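# Seat the loose screws head up in the cover's holes

## Task

Put every loose screw into one of the cover's unfilled holes, head pointing up, so that all nine screws end up seated the same way, and then release them.

## Robot and tools

Robot: two arms, left_arm and right_arm, each with six joints and a gripper. In every row and every per-joint list the joint order is waist, shoulder, elbow, wrist pitch, wrist yaw, wrist roll, then the gripper. The shoulder is sign-reversed on both arms. Its stated range of 0.000 to 3.142 rad therefore appears as -3.142 to 0.000 in the numbers you send and read. The other stated ranges, in rad, are: waist -2.618 to 3.054, elbow 0.000 to 3.142, wrist pitch -1.571 to 1.571, wrist yaw -1.571 to 1.571, wrist roll -2.094 to 2.094. A real end stop can sit up to 0.059 rad either side of these values. If a joint is driven into its end, the result says "joint sent to its limit". If that line is missing, it does not prove there is more room.

Frame: all hand positions (metres) and quaternions (wxyz) are in the scene frame. The origin is at table-top height, halfway between the nominal arm bases. +z points up, +x points out over the table, and left_arm sits on the +y side. Arm names do not match image left and right. Reported hand positions can be off by a few centimetres, more at long reach. A BASES line, if one appears, gives the calibrated base positions. The gripper's fingers point along its +z axis and close along its y axis. end_effector_position is the point between the pads, about 1 cm behind the tips.

Row format, shared by all motion tools: one flat list of 14 numbers covering both arms. The order is left_arm's six joint numbers and its opening, then right_arm's six and its opening. Send all 14 even when only one arm should move. Joint numbers are offsets, in [-1, 1], from the Joint targets shown in the latest result. They are not absolute angles. 1.0 equals 2.224 rad for waist, shoulder and elbow, and 8.485 rad for the three wrist joints. To keep an arm where it is commanded, send 0 for its joints. The opening number is absolute: +1 is fully open, -1 is closed. Between those ends, the fingers go to where grip_measured would read that value. To leave a gripper unchanged, repeat its current command, because 0 means half open.

execute_actions: actions is a list of actions. Each action is a table of up to 15 rows, one row per 1/30 s control step. A short table holds its last row for the rest of the 15 steps. Every row in an action is an offset from the targets at that action's start, not from the previous row. The next action starts from the new targets. Any action that would push a joint more than 0.059 rad beyond its range is refused for both arms. If the first action fails this check, or any action is malformed, the whole call is refused. cameras selects the images to return: null or ["all"] gives all, [] gives none, and an unknown name invalidates the call. An empty actions list just reports the current state.

move: target is one 14-number row, or a list of up to 15 rows used as waypoints. Every row is an offset from the same starting Joint targets. All joints move together, so the hand travels along a curve. A move lasts at least 0.5 s, and a path longer than 10 s stops short of its target. speed is the top rate in rad/s of the joint with the farthest to go, from 0.01 to 12.57, default 0.5. It can be one value or one per waypoint. blend (rad) rounds off intermediate waypoints; 0 stops at each one. opening_speed (0.2 or more, per second on the -1..+1 scale) ramps the finger command; use a low value on fragile parts. blocking=false returns after about 0.5 s while the move keeps running. The move does not avoid obstacles or the other arm. The result adds a "move:" line: done, off_target (at rest but more than 0.035 rad off), moving, held or fault. It may also show limits=held. Being done says nothing about contact.

wait: seconds 0 to 10. The arms hold their last command and any running move continues. stop: brakes a running move; it needs more room when the move is fast. zoom_image: camera is one of cam_head_left, cam_head_right, cam_high, cam_left_wrist, cam_right_wrist. region is [x0, y0, x1, y1] in that camera's pixels, at most 504x504, with the origin at the top-left. finished_scene: scene is the current scene number. Call it only when every screw is seated and released, because it cannot be undone.

Result lines: Joint positions (rad) and Joint velocities (rad/s) per arm, with the finger-pad gap last (m; 0.094 when open). If every velocity is within noise, a single "within noise" line may replace them. Joint targets are the base for your next offsets. Tool commands show the current gripper commands. grip_measured is the finger opening on the command scale. It can read a few mm wide with nothing held, and narrower than a gripped part. "joint command not followed" means a clearance check altered or blocked steps. Joint torques include the arm's own weight and have offsets. Joints 1 to 3 wrap at ±28 N m.

Motion limits: each joint target is kept within 0.339 rad of its measured angle (waist, shoulder, elbow) or 2.2 rad (wrists). A target more than 200 mm from the hand is scaled back. Large offsets can therefore take several actions. If an arm is pressing on something, or has been dragged off its targets, command its targets back past its measured positions.

Cameras are 672x504. cam_head_left and cam_head_right are head cameras, cam_high is a fixed overview, and the two wrist cameras ride on the hands. Calibration data is approximate.

Avoid the following:
- Dropping a screw, or releasing a part while it is still moving.
- Knocking anything off the table, or leaving anything on the floor; either fails the task.
- Fast impacts and hard pushes against the cover or the table.
- Any contact or squeeze between the two arms; this includes a gripper closing on the other arm's fingers.
- Arm stops of any kind.
- Holding loads or stretched poses for long. A MOTOR HOT line appears from 75 °C. At 90 °C the arm folds and stays idle, and at 100 °C it collapses.

Loose objects may occasionally be nudged by outside disturbances.

Each tool is called after ">>>" as a command line: name --argument value for each argument, lists and objects as JSON in quotes; but a table of rows of numbers goes row by row, as --pt "numbers of a row", without its own name.

## Session

>>> execute_actions --actions '[]'

Scene clock: 0.00 s.
left_arm: end_effector_position=(+0.3676, +0.3699, +0.1141) grip_measured=+1.000 end_effector_quat_wxyz=(+0.610, -0.037, +0.790, +0.050) | right_arm: end_effector_position=(+0.4165, -0.2495, +0.1058) grip_measured=+1.000 end_effector_quat_wxyz=(+0.590, +0.028, +0.807, -0.004)
Joint positions: left_arm=[-0.013 -1.515 0.322 0.937 -0.165 -0.008 0.094] | right_arm=[-0.06 -1.497 0.339 0.848 -0.01 0.024 0.094]
Joint velocities: within noise
Joint torques (N m): no reading
Heat: left arm: 33 °C; right arm: 33 °C.
Joint targets: left_arm=[-0.013 -1.511 0.325 0.929 -0.165 -0.009] | right_arm=[-0.060 -1.492 0.345 0.845 -0.010 0.023]
Tool commands: left_gripper/opening=+1.0 right_gripper/opening=+1.0

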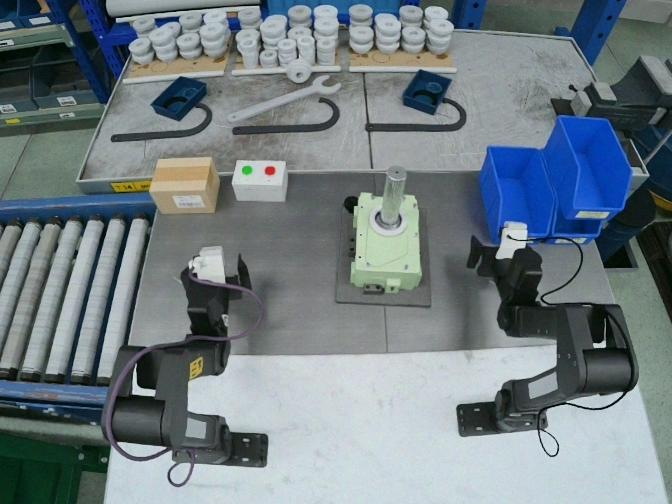

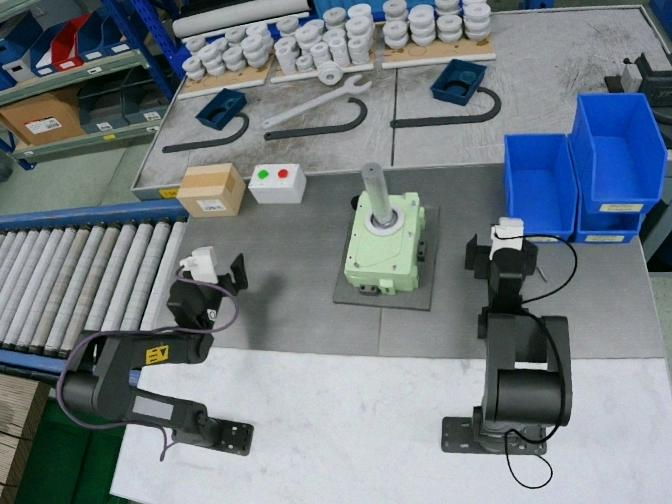

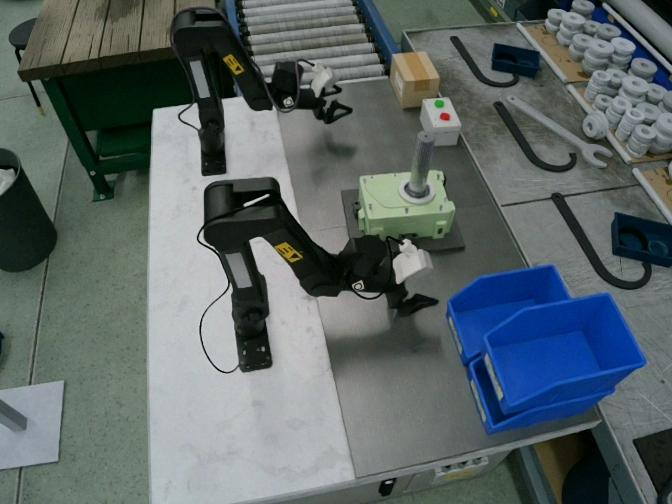

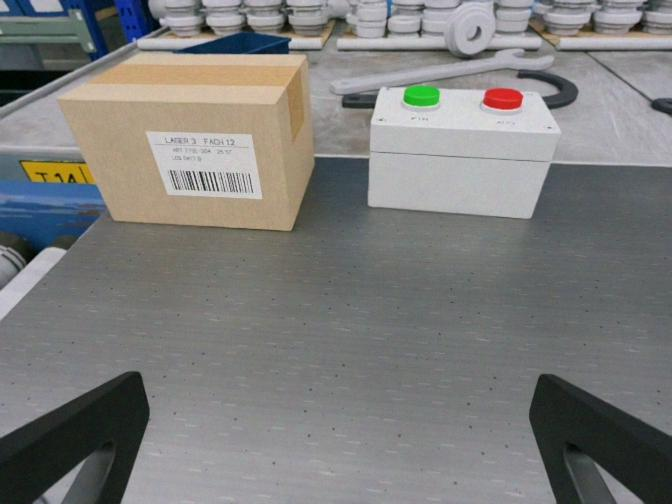

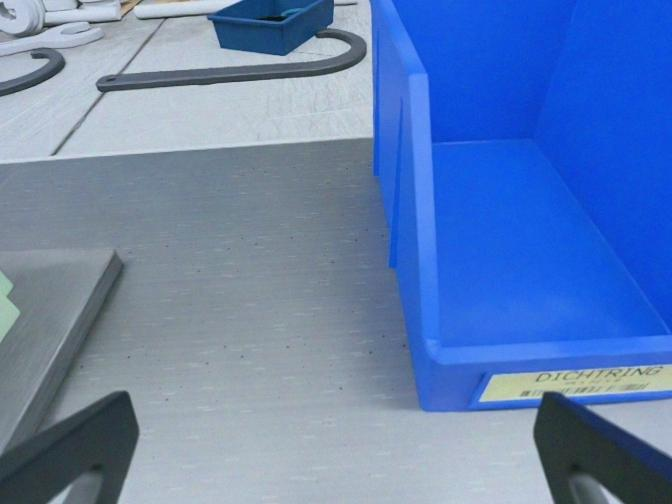

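>>> zoom_image --camera "cam_head_left" --region '[330, 160, 440, 310]'

>>> zoom_image --camera "cam_head_right" --region '[330, 160, 450, 310]'

>>> zoom_image --camera "cam_head_right" --region '[440, 200, 660, 360]'

>>> zoom_image --camera "cam_head_left" --region '[140, 200, 300, 340]'

>>> zoom_image --camera "cam_high" --region '[330, 120, 480, 260]'

Scaled by 3.360 from the camera's image (finer frame: 960x720).

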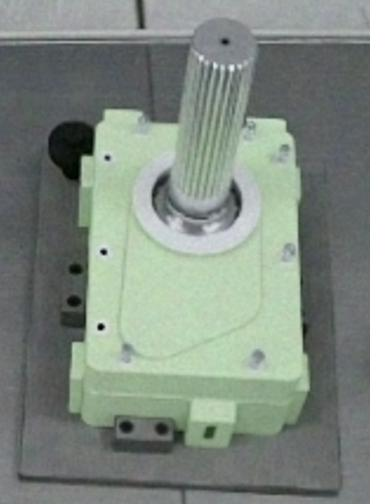

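Scaled by 3.360 from the camera's image (finer frame: 960x720).

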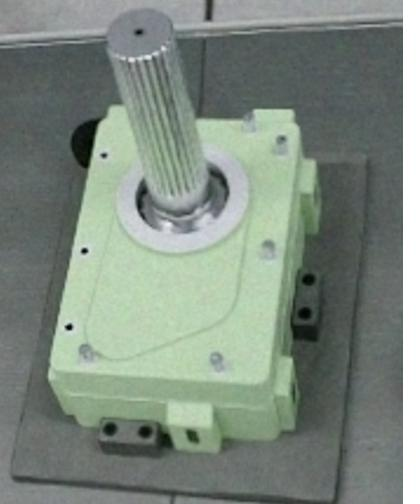

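Scaled by 2.291 from the camera's image (finer frame: 960x720).

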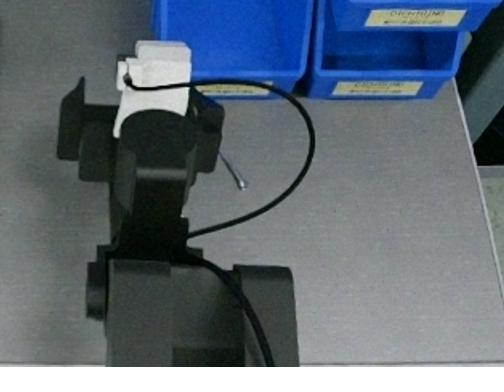

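Scaled by 3.150 from the camera's image (finer frame: 960x720).

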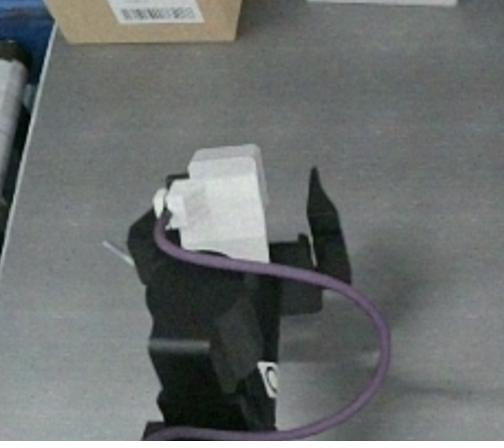

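Scaled by 3.360 from the camera's image (finer frame: 960x720).

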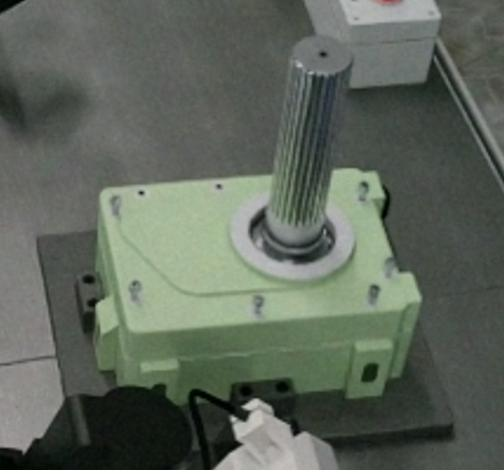

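>>> move --target '[0.006,0.14,0.393,-0.286,0.0194,0.001,1,0.027,0.131,0.384,-0.276,0.001,-0.0027,1]' --speed 1.2

Scene clock: 36.97 s.
left_arm: end_effector_position=(+0.1644, +0.3519, +0.1687) grip_measured=+1.000 end_effector_quat_wxyz=(+0.026, +0.013, +1.000, +0.004) | right_arm: end_effector_position=(+0.2111, -0.2295, +0.1662) grip_measured=+1.000 end_effector_quat_wxyz=(+0.019, +0.002, +1.000, +0.004)
Joint positions: left_arm=[-0.006 -1.213 1.176 -1.483 -0.009 -0.008 0.094] | right_arm=[-0.007 -1.215 1.168 -1.486 -0.007 0.006 0.094]
Joint torques (N m): left_arm=[0.39 4.16 7.25 0.44 0.11 0.06] | right_arm=[0.58 4.26 7.98 0.08 0.06 -0.06]
Heat: left arm: 35 °C; right arm: 35 °C.
Joint targets: left_arm=[0.000 -1.200 1.199 -1.498 -0.001 0.000] | right_arm=[0.000 -1.201 1.199 -1.497 -0.001 0.000]
move: done
cam_left_wrist: T_world_to_cam=[[-0.00176113, -0.99984, -0.0178161, 0.355675], [-0.929543, -0.00493222, 0.368682, 0.131218], [-0.368711, 0.0172101, -0.929385, 0.299656], [0, 0, 0, 1]] pos_world=[0.233085, 0.351108, 0.236455]
cam_right_wrist: T_world_to_cam=[[-0.00891716, -0.999845, -0.0151757, -0.225502], [-0.923063, 0.00239427, 0.384641, 0.173035], [-0.384545, 0.017438, -0.922941, 0.327107], [0, 0, 0, 1]] pos_world=[0.283499, -0.231585, 0.231922]

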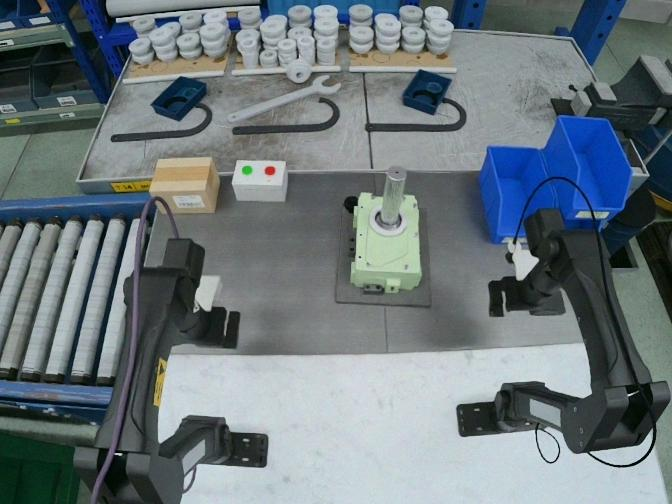

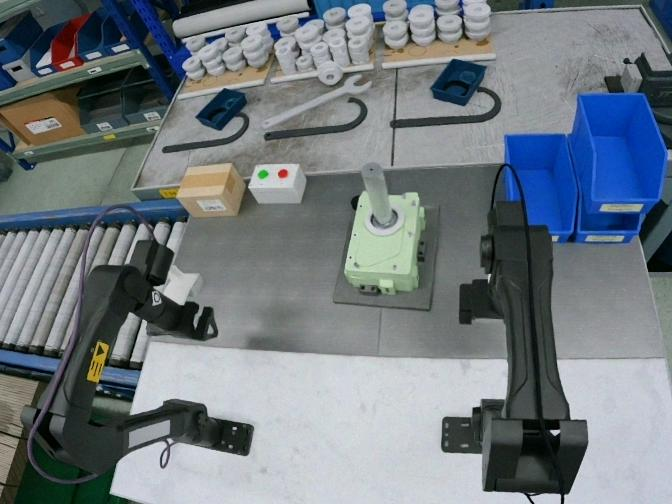

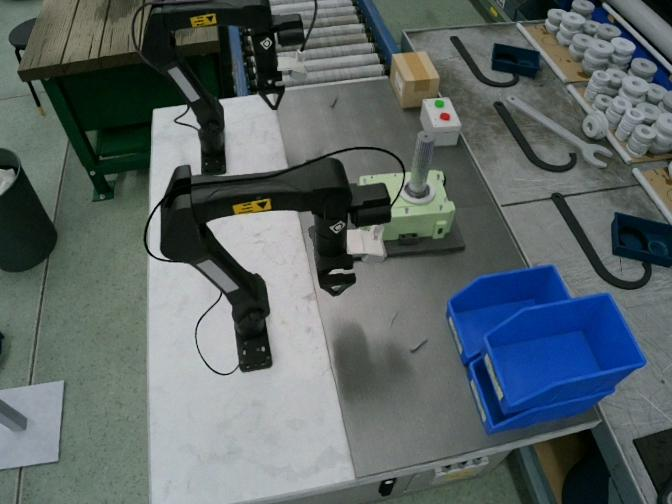

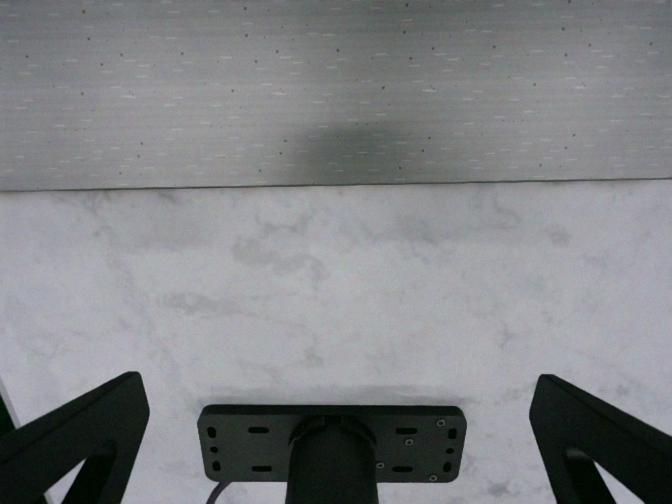

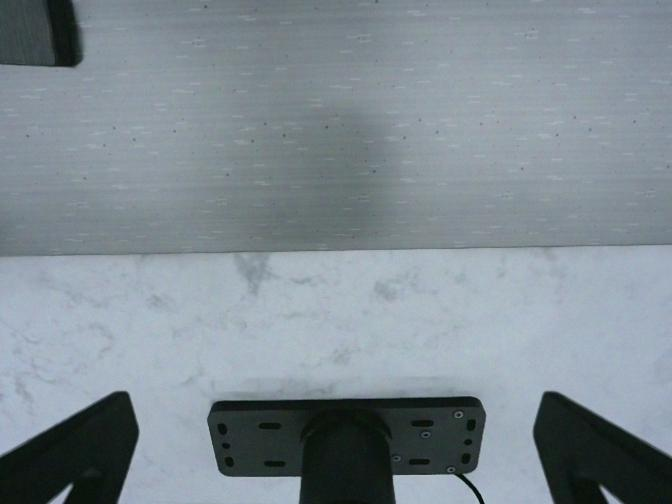

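>>> zoom_image --camera "cam_high" --region '[370, 290, 470, 365]'

>>> zoom_image --camera "cam_high" --region '[300, 75, 400, 150]'

>>> zoom_image --camera "cam_head_right" --region '[440, 210, 660, 360]'

>>> zoom_image --camera "cam_head_left" --region '[430, 210, 650, 360]'

>>> zoom_image --camera "cam_head_left" --region '[140, 210, 340, 360]'

>>> zoom_image --camera "cam_head_right" --region '[140, 190, 340, 350]'

Scaled by 5.040 from the camera's image (finer frame: 960x720).

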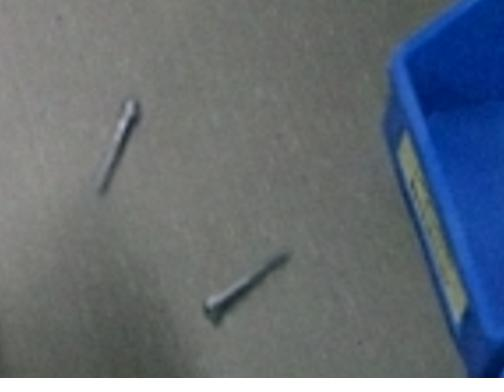

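Scaled by 5.040 from the camera's image (finer frame: 960x720).

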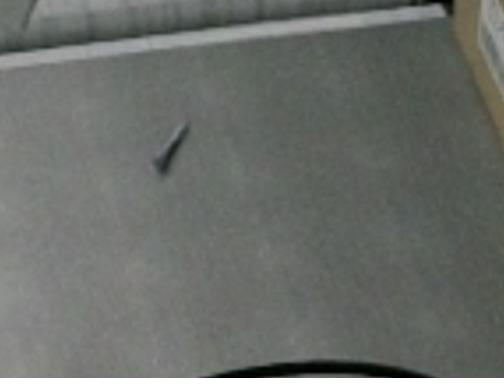

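Scaled by 2.291 from the camera's image (finer frame: 960x720).

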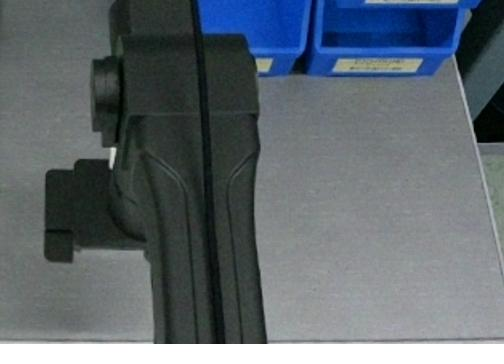

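Scaled by 2.291 from the camera's image (finer frame: 960x720).

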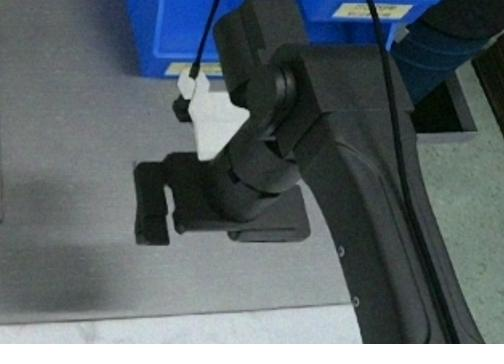

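Scaled by 2.520 from the camera's image (finer frame: 960x720).

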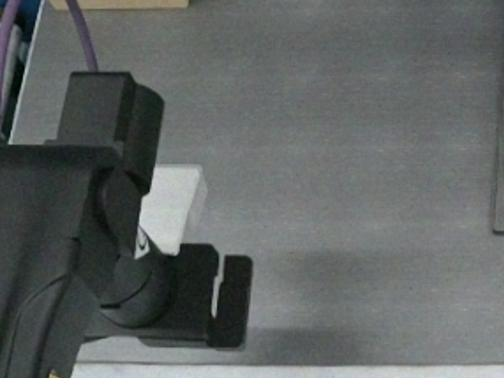

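Scaled by 2.520 from the camera's image (finer frame: 960x720).

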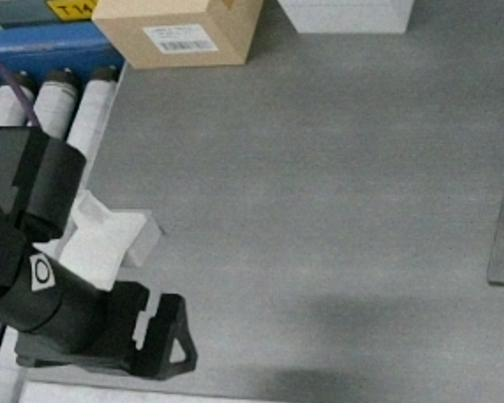

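>>> move --target '[0.1025,-0.4117,0.311,0.018,0,-0.0825,1,-0.1097,-0.248,0.0877,0.0335,0,-0.1473,1]' --speed 1.2

Scene clock: 191.43 s.
left_arm: end_effector_position=(+0.3694, +0.4370, +0.1015) grip_measured=+1.000 end_effector_quat_wxyz=(-0.007, -0.430, +0.903, +0.004) | right_arm: end_effector_position=(+0.3251, -0.3017, +0.0970) grip_measured=+1.000 end_effector_quat_wxyz=(-0.010, -0.484, +0.875, +0.008)
Joint positions: left_arm=[0.228 -2.096 1.867 -1.357 -0.004 -0.69 0.094] | right_arm=[-0.24 -1.736 1.362 -1.222 0.001 -1.243 0.094]
Joint torques (N m): left_arm=[-0.08 10.1 7.41 0.54 0.03 -0.1] | right_arm=[-0.28 6.67 8.03 0.14 -0.03 -0.03]
Heat: left arm: 36 °C; right arm: 32 °C.
Joint targets: left_arm=[0.228 -2.116 1.891 -1.345 -0.001 -0.700] | right_arm=[-0.244 -1.752 1.394 -1.213 -0.001 -1.250]
move: done
cam_left_wrist: T_world_to_cam=[[0.791152, -0.611163, -0.0236208, -0.0222243], [-0.545539, -0.722609, 0.424528, 0.513171], [-0.276524, -0.32298, -0.905107, 0.423463], [0, 0, 0, 1]] pos_world=[0.414635, 0.49401, 0.164899]
cam_right_wrist: T_world_to_cam=[[0.844197, -0.535098, -0.0316461, -0.433248], [-0.472509, -0.770732, 0.427442, -0.0788153], [-0.253114, -0.345892, -0.903489, 0.153997], [0, 0, 0, 1]] pos_world=[0.367484, -0.239309, 0.159113]

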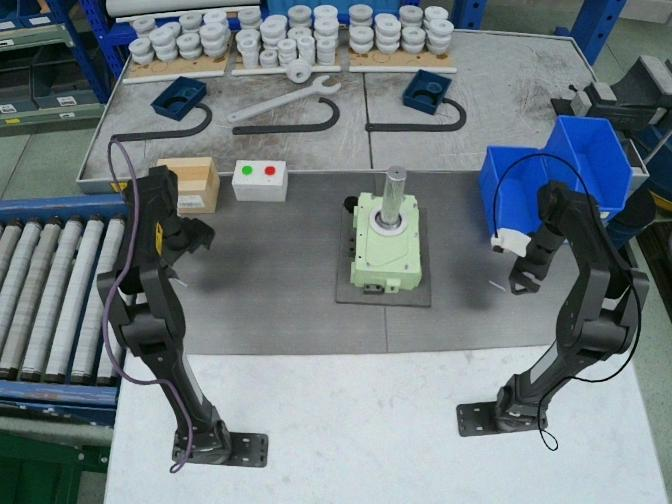

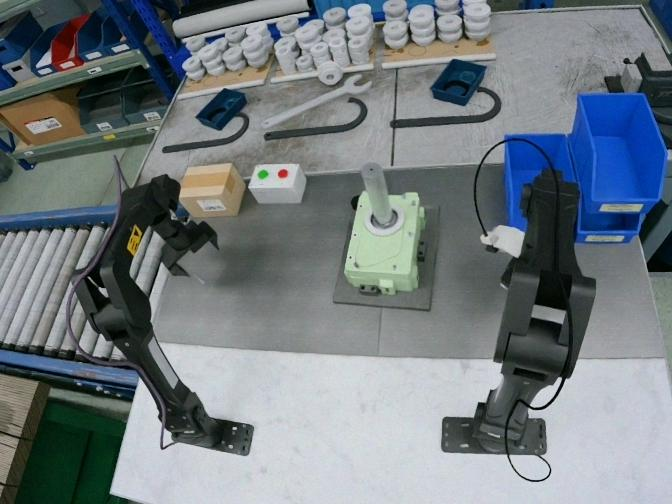

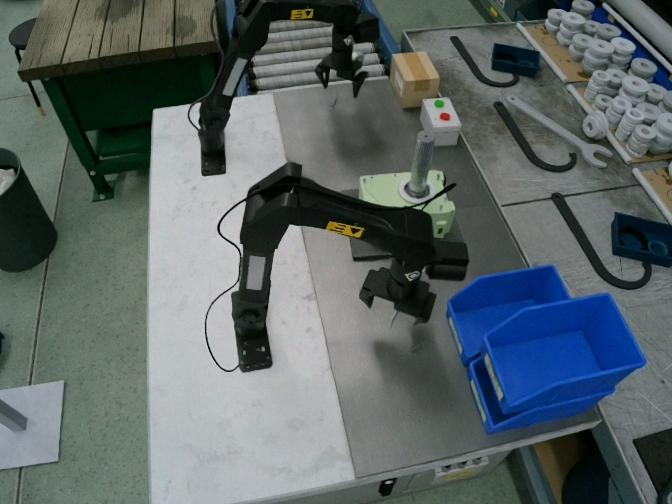

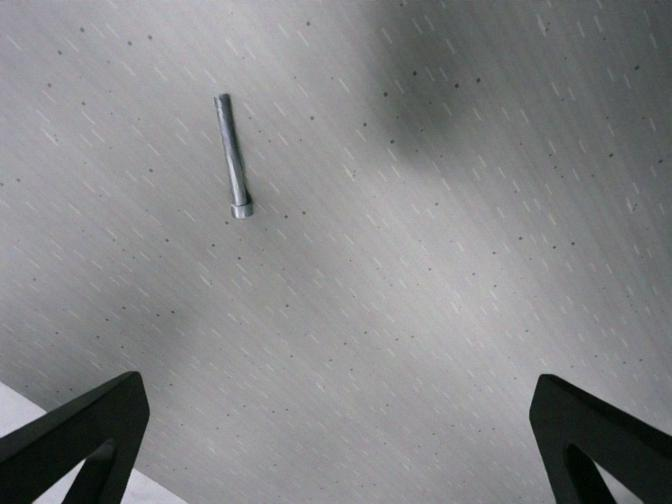

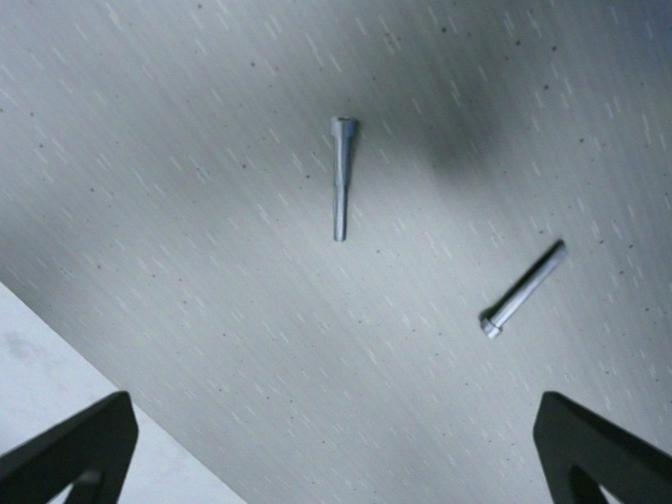

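>>> zoom_image --camera "cam_high" --region '[340, 230, 480, 360]'

>>> zoom_image --camera "cam_head_left" --region '[460, 200, 600, 320]'

>>> zoom_image --camera "cam_right_wrist" --region '[280, 90, 600, 350]'

>>> zoom_image --camera "cam_left_wrist" --region '[140, 60, 340, 260]'

Scaled by 3.600 from the camera's image (finer frame: 960x720).

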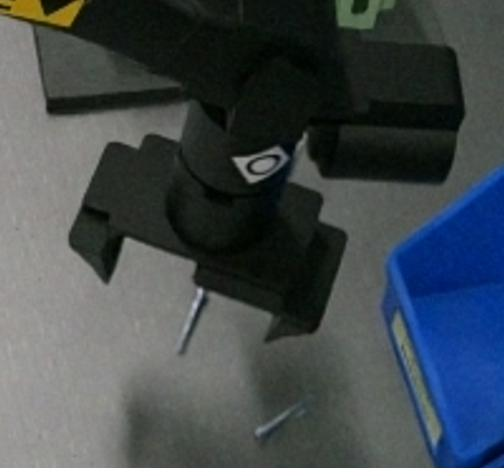

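Scaled by 3.600 from the camera's image (finer frame: 960x720).

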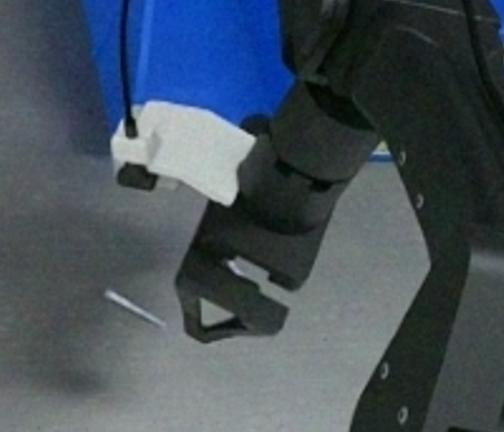

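Scaled by 1.575 from the camera's image (finer frame: 960x720).

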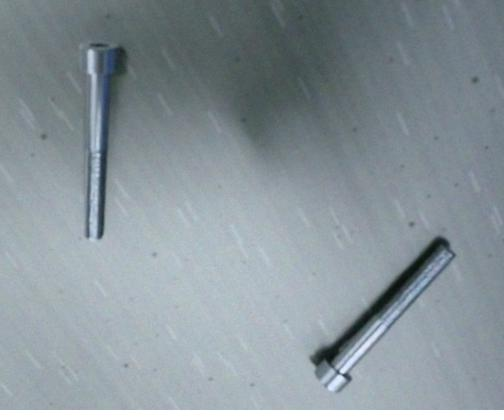

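Scaled by 2.520 from the camera's image (finer frame: 960x720).

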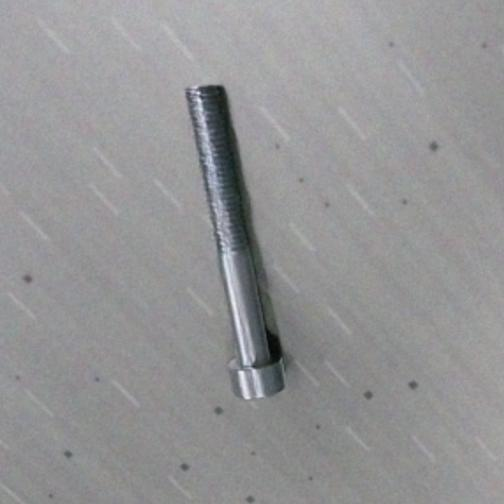

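>>> move --target '[0.062,-0.0031,-0.0692,0.0206,0,0.0062,0.4,0.0505,-0.0216,-0.0409,0.0192,0,0.013,0.3]' --speed 0.8 --cameras '["cam_left_wrist","cam_right_wrist"]'

Scene clock: 265.40 s.
left_arm: end_effector_position=(+0.3653, +0.4947, +0.0709) grip_measured=+0.403 end_effector_quat_wxyz=(+0.017, -0.479, +0.878, -0.003) | right_arm: end_effector_position=(+0.3572, -0.2726, +0.0728) grip_measured=+0.302 end_effector_quat_wxyz=(+0.018, -0.489, +0.872, -0.016)
Joint positions: left_arm=[0.37 -2.099 1.749 -1.187 0.001 -0.657 0.066] | right_arm=[-0.131 -1.783 1.32 -1.06 0.003 -1.145 0.061]
Joint torques (N m): left_arm=[-0.32 9.91 4.62 0.68 -0.04 0.07] | right_arm=[-0.01 7.08 4.48 0.33 -0.05 0.03]
Heat: left arm: 35 °C; right arm: 33 °C.
Joint targets: left_arm=[0.366 -2.123 1.737 -1.170 -0.001 -0.647] | right_arm=[-0.132 -1.800 1.303 -1.050 -0.001 -1.139]
move: done
cam_left_wrist: T_world_to_cam=[[0.852852, -0.522024, 0.0116006, -0.0536016], [-0.484223, -0.782392, 0.39165, 0.575182], [-0.195375, -0.339637, -0.920041, 0.39298], [0, 0, 0, 1]] pos_world=[0.401009, 0.555508, 0.136909]
cam_right_wrist: T_world_to_cam=[[0.84958, -0.526134, 0.0373772, -0.450053], [-0.49445, -0.769732, 0.403772, -0.0211113], [-0.183668, -0.361517, -0.914096, 0.122186], [0, 0, 0, 1]] pos_world=[0.394359, -0.208866, 0.137036]

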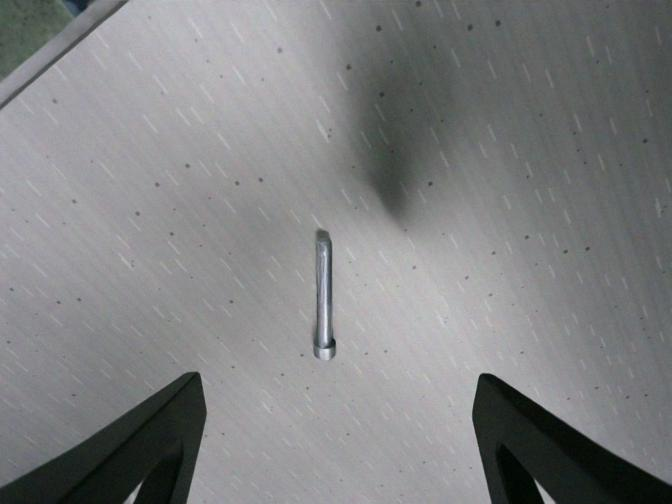

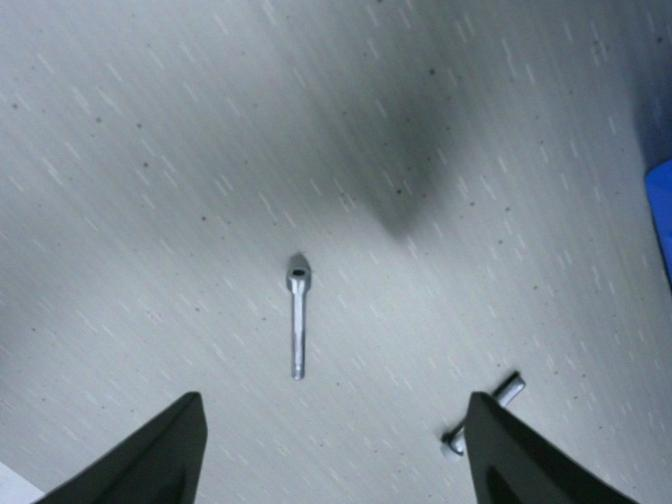

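>>> move --target '[-0.0043,-0.0135,-0.0603,0.0153,0,-0.0012,0,-0.0069,-0.0198,-0.0643,0.0164,0,0.0013,-0.3]' --speed 0.5 --cameras '["cam_left_wrist","cam_right_wrist"]'

Scene clock: 296.60 s.
left_arm: end_effector_position=(+0.3565, +0.4887, +0.0251) grip_measured=+0.003 end_effector_quat_wxyz=(-0.001, -0.476, +0.880, +0.000) | right_arm: end_effector_position=(+0.3408, -0.2735, +0.0244) grip_measured=-0.298 end_effector_quat_wxyz=(-0.002, -0.480, +0.877, +0.000)
Joint positions: left_arm=[0.363 -2.13 1.613 -1.057 0.001 -0.656 0.047] | right_arm=[-0.141 -1.828 1.175 -0.921 0.003 -1.133 0.033]
Joint torques (N m): left_arm=[-0.69 9.94 4.59 0.62 -0.04 0] | right_arm=[-0.47 7.13 4.26 0.14 -0.05 0.07]
Heat: left arm: 34 °C; right arm: 33 °C.
Joint targets: left_arm=[0.356 -2.153 1.603 -1.041 -0.001 -0.658] | right_arm=[-0.147 -1.844 1.160 -0.911 -0.001 -1.128]
move: done
cam_left_wrist: T_world_to_cam=[[0.849034, -0.528199, -0.0121566, -0.0436685], [-0.475438, -0.773856, 0.418456, 0.576017], [-0.230436, -0.349504, -0.908156, 0.363997], [0, 0, 0, 1]] pos_world=[0.394814, 0.549907, 0.0889974]
cam_right_wrist: T_world_to_cam=[[0.839259, -0.543657, -0.00901063, -0.434922], [-0.489317, -0.762392, 0.423471, -0.0105509], [-0.237092, -0.350993, -0.905865, 0.0953756], [0, 0, 0, 1]] pos_world=[0.382462, -0.211016, 0.0869465]

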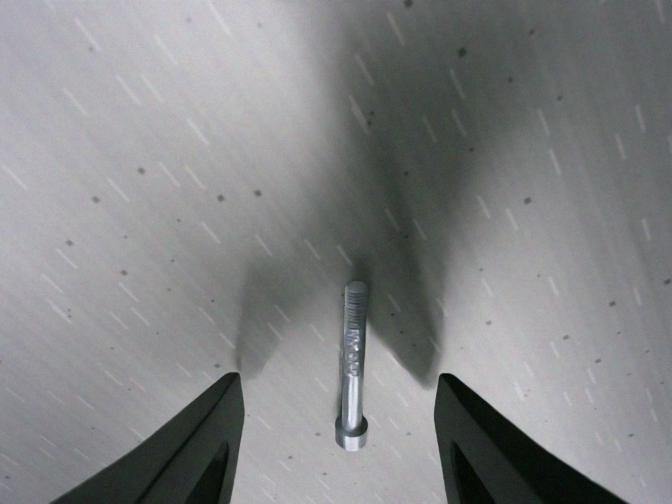

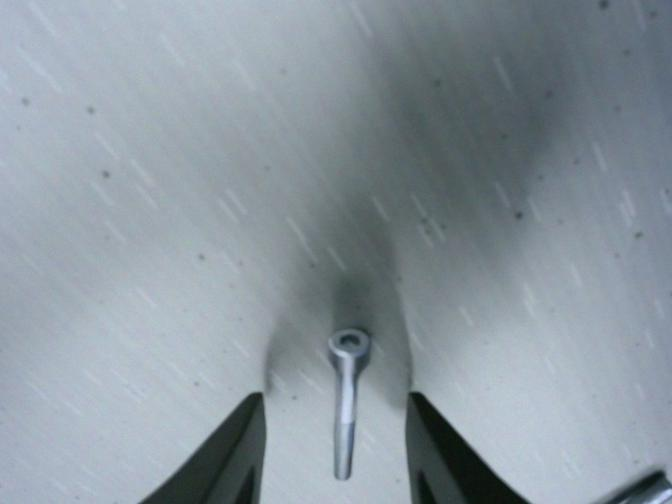

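>>> move --target '[-0.0054,-0.0081,0.0054,0.0009,0,-0.0012,0,-0.0045,-0.0009,-0.0121,0.0038,0,0,-0.3]' --speed 0.2

>>> zoom_image --camera "cam_high" --region '[340, 240, 480, 370]'

>>> zoom_image --camera "cam_head_right" --region '[140, 210, 240, 310]'

Scene clock: 365.10 s.
left_arm: end_effector_position=(+0.3590, +0.4838, +0.0209) grip_measured=+0.003 end_effector_quat_wxyz=(-0.003, -0.470, +0.882, +0.000) | right_arm: end_effector_position=(+0.3408, -0.2759, +0.0210) grip_measured=-0.298 end_effector_quat_wxyz=(+0.001, -0.476, +0.879, -0.003)
Joint positions: left_arm=[0.35 -2.141 1.613 -1.049 0.001 -0.658 0.047] | right_arm=[-0.148 -1.828 1.161 -0.9 0.003 -1.133 0.033]
Joint torques (N m): left_arm=[-0.43 9.42 5.3 0.64 -0.01 -0.08] | right_arm=[-0.66 6.95 3.38 0.35 -0.06 0.06]
Heat: left arm: 33 °C; right arm: 34 °C.
Joint targets: left_arm=[0.344 -2.171 1.615 -1.033 -0.001 -0.668] | right_arm=[-0.157 -1.846 1.133 -0.879 -0.001 -1.128]
move: done
cam_left_wrist: T_world_to_cam=[[0.842687, -0.538214, -0.0143083, -0.0412866], [-0.483191, -0.767727, 0.420858, 0.575053], [-0.237496, -0.347738, -0.907014, 0.360747], [0, 0, 0, 1]] pos_world=[0.398328, 0.544708, 0.0845964]
cam_right_wrist: T_world_to_cam=[[0.834951, -0.550319, -0.00245537, -0.436832], [-0.498389, -0.758039, 0.420696, -0.0066317], [-0.233378, -0.350037, -0.907198, 0.0905448], [0, 0, 0, 1]] pos_world=[0.38256, -0.21373, 0.0838595]

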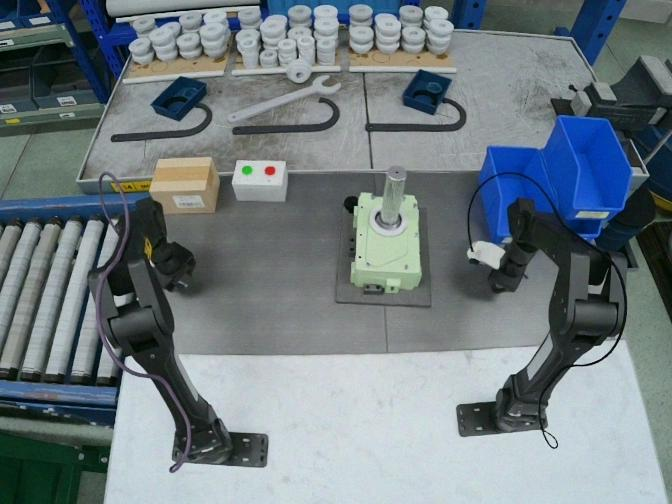

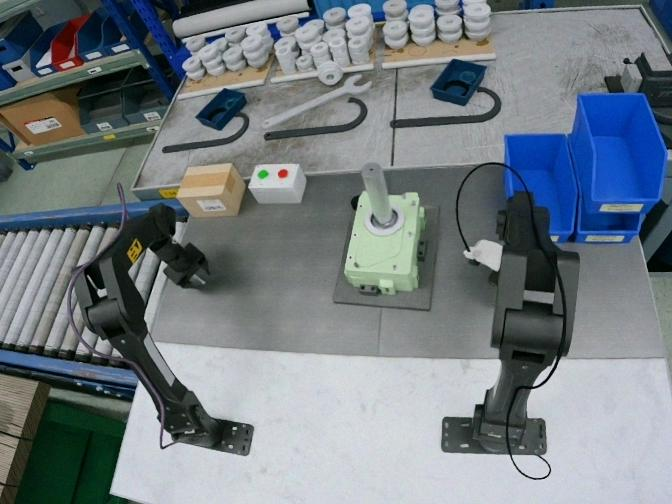

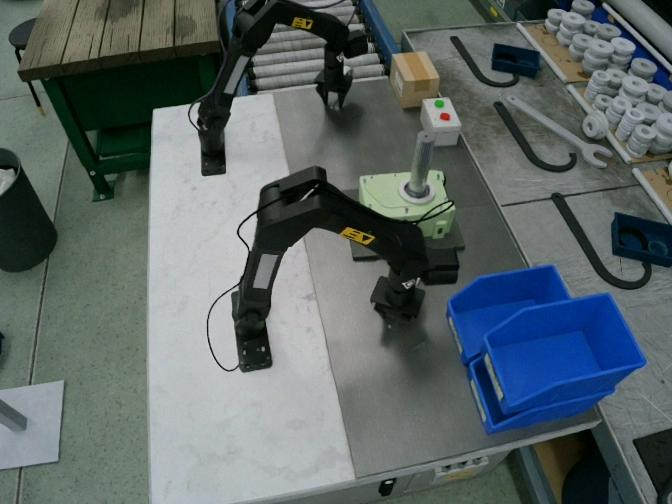

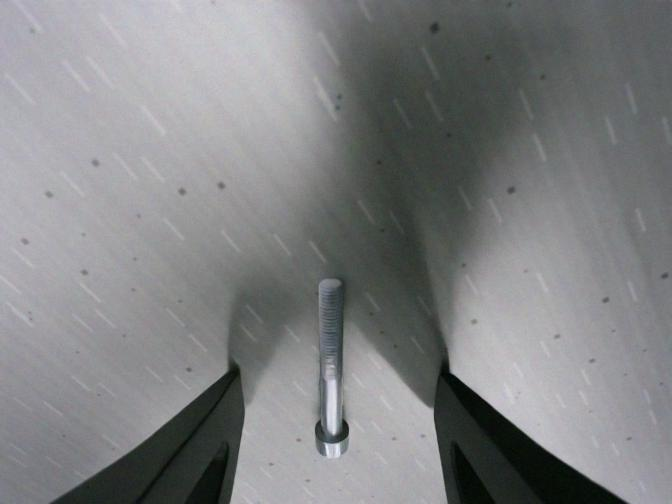

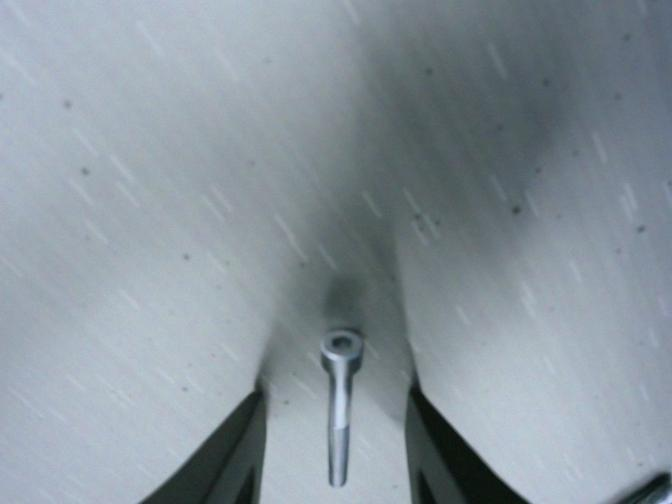

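Scaled by 3.600 from the camera's image (finer frame: 960x720).

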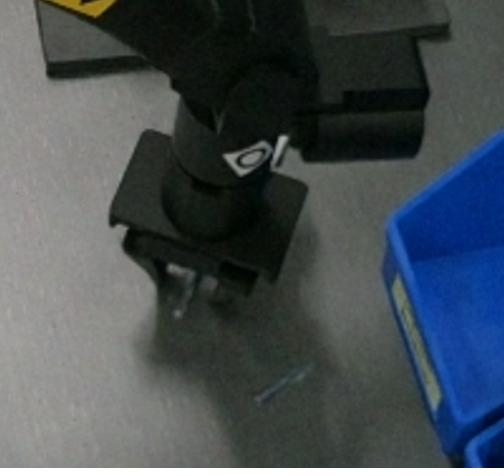

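Scaled by 5.040 from the camera's image (finer frame: 960x720).

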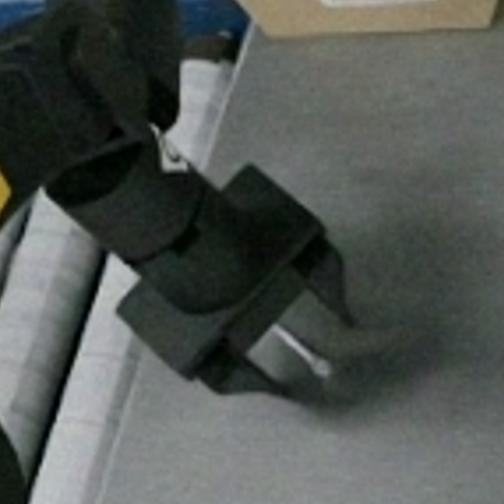

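>>> move --pt "0 -0.0013 -0.0045 0.0015 0 0 0 0 -0.0027 -0.0045 0.0019 0 0 -0.3" --pt "0 -0.0013 -0.0045 0.0015 0 0 -1 0 -0.0027 -0.0045 0.0019 0 0 -1" --speed 0.2 --opening_speed 1 --cameras '["cam_left_wrist","cam_right_wrist"]'

Scene clock: 385.33 s.
left_arm: end_effector_position=(+0.3620, +0.4849, +0.0209) grip_measured=-0.934 end_effector_quat_wxyz=(+0.003, -0.471, +0.882, -0.001) | right_arm: end_effector_position=(+0.3470, -0.2774, +0.0204) grip_measured=-0.934 end_effector_quat_wxyz=(+0.010, -0.476, +0.879, -0.012)
Joint positions: left_arm=[0.35 -2.141 1.613 -1.036 0.001 -0.659 0.003] | right_arm=[-0.148 -1.828 1.158 -0.869 0.007 -1.132 0.003]
Joint torques (N m): left_arm=[-0.47 9.14 4.56 0.68 -0.02 -0.08] | right_arm=[-0.66 6.49 2.97 0.25 -0.09 0.05]
Heat: left arm: 33 °C; right arm: 34 °C.
Joint targets: left_arm=[0.344 -2.174 1.605 -1.020 -0.001 -0.668] | right_arm=[-0.157 -1.852 1.123 -0.863 -0.001 -1.128]
move: done
cam_left_wrist: T_world_to_cam=[[0.843223, -0.537529, -0.00614262, -0.0439844], [-0.487714, -0.769784, 0.411786, 0.580141], [-0.226075, -0.344231, -0.91126, 0.356062], [0, 0, 0, 1]] pos_world=[0.400529, 0.545508, 0.0853004]
cam_right_wrist: T_world_to_cam=[[0.834244, -0.550896, 0.0234626, -0.443264], [-0.509962, -0.754675, 0.412801, 0.000661004], [-0.209704, -0.356342, -0.910519, 0.081026], [0, 0, 0, 1]] pos_world=[0.387119, -0.21482, 0.0839029]

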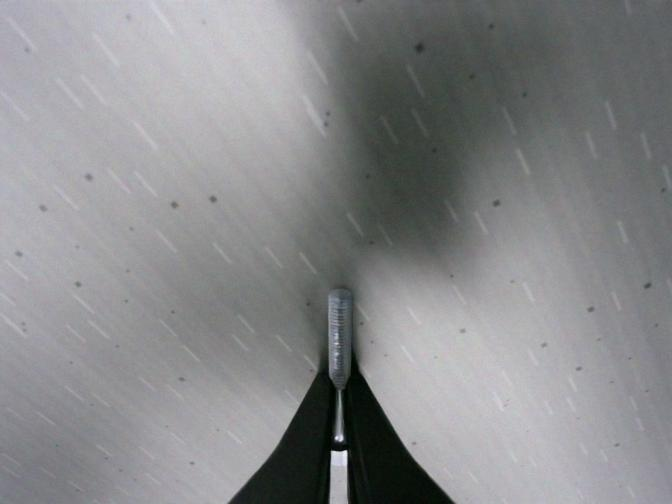

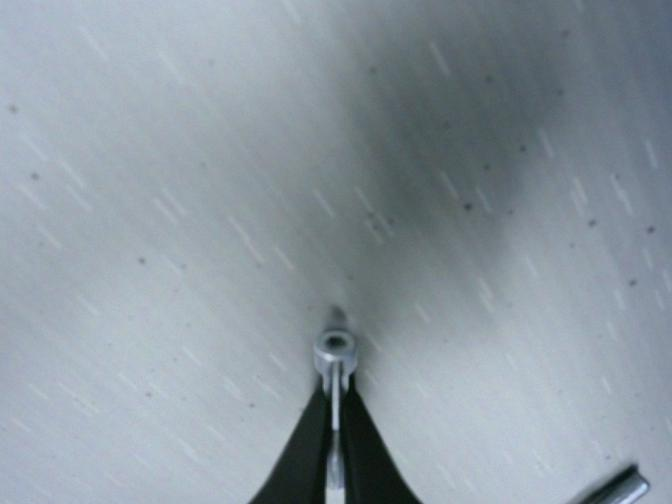

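>>> move --pt "0 0.0303 0.0967 -0.0286 0 0 -1 0 0.04 0.0913 -0.0283 0 0 -1" --pt "-0.0423 0.0607 0.0409 -0.0245 0 0.2673 -1 0.228 0.2129 -0.0456 -0.0377 0 0.0858 -1" --pt "-0.0423 0.0607 0.0409 -0.0245 0 0.2673 -1 0.5091 -0.0344 0.1869 -0.0338 0 0.1553 -1" --speed '[0.5,1.2,0.8]' --blend '[0.03,0.03,0]'

Scene clock: 475.13 s.
left_arm: end_effector_position=(+0.3566, +0.4451, +0.0692) grip_measured=-0.935 end_effector_quat_wxyz=(-0.011, +0.629, +0.777, -0.013) | right_arm: end_effector_position=(+0.2228, +0.0706, +0.0777) grip_measured=-0.935 end_effector_quat_wxyz=(+0.006, -0.392, +0.920, +0.007)
Joint positions: left_arm=[0.256 -2.078 1.711 -1.239 -0.002 1.589 0.003] | right_arm=[0.982 -1.91 1.505 -1.149 -0.005 0.183 0.003]
Joint torques (N m): left_arm=[-0.4 15.56 4.25 0.52 -0.02 0.07] | right_arm=[-0.47 8.16 8.2 0.11 0.03 0.08]
Heat: left arm: 34 °C; right arm: 33 °C.
Joint targets: left_arm=[0.251 -2.039 1.696 -1.228 -0.001 1.600] | right_arm=[0.975 -1.929 1.539 -1.149 -0.001 0.189]
move: off_target (left_arm); left_arm: the shoulder is farthest, 0.039 rad from its target
cam_left_wrist: T_world_to_cam=[[-0.972912, -0.229973, 0.023557, 0.448202], [-0.199373, 0.886278, 0.418045, -0.313363], [-0.117017, 0.402025, -0.908121, 0.013909], [0, 0, 0, 1]] pos_world=[0.375213, 0.375209, 0.133072]
cam_right_wrist: T_world_to_cam=[[0.718458, -0.695395, -0.0156134, -0.110227], [-0.631321, -0.661353, 0.405026, 0.197446], [-0.291979, -0.281137, -0.914172, 0.244452], [0, 0, 0, 1]] pos_world=[0.27522, 0.122654, 0.141779]

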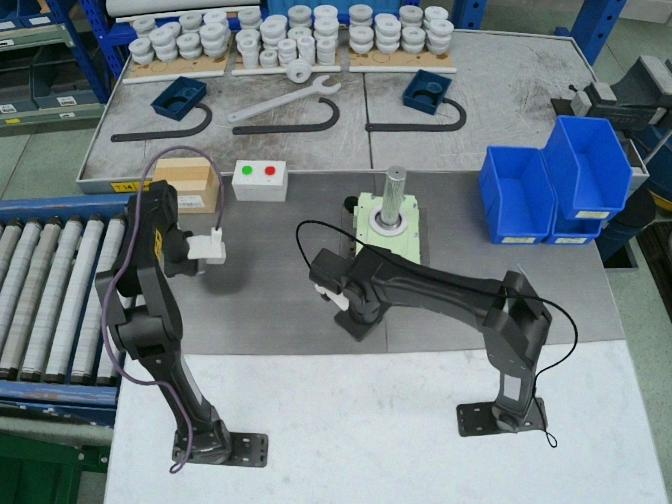

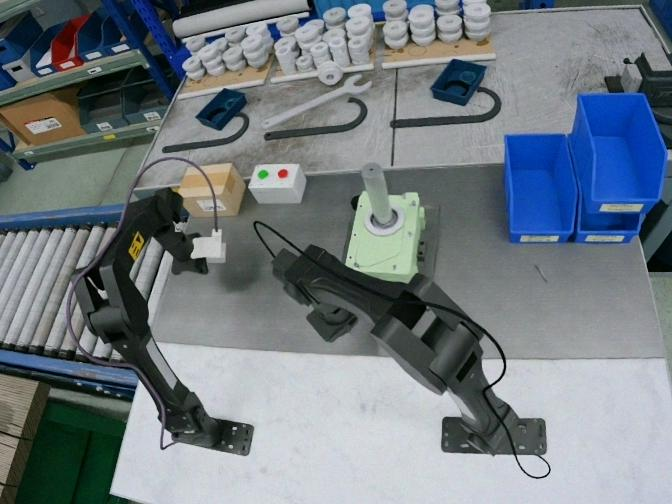

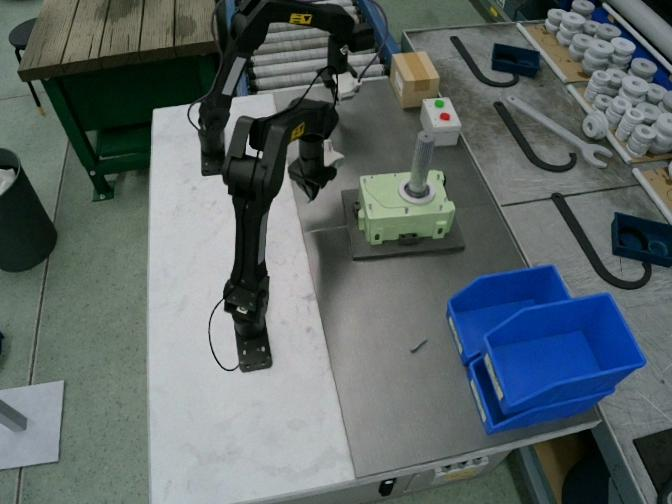

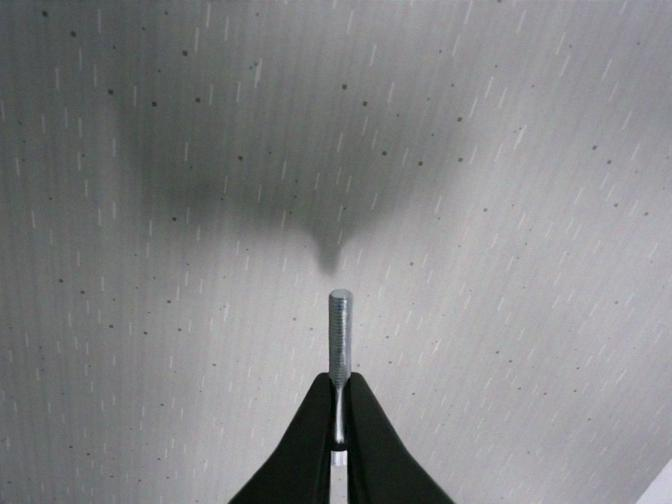

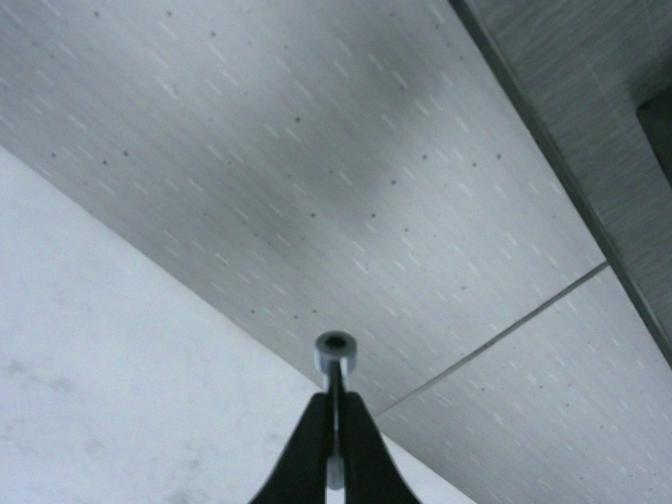

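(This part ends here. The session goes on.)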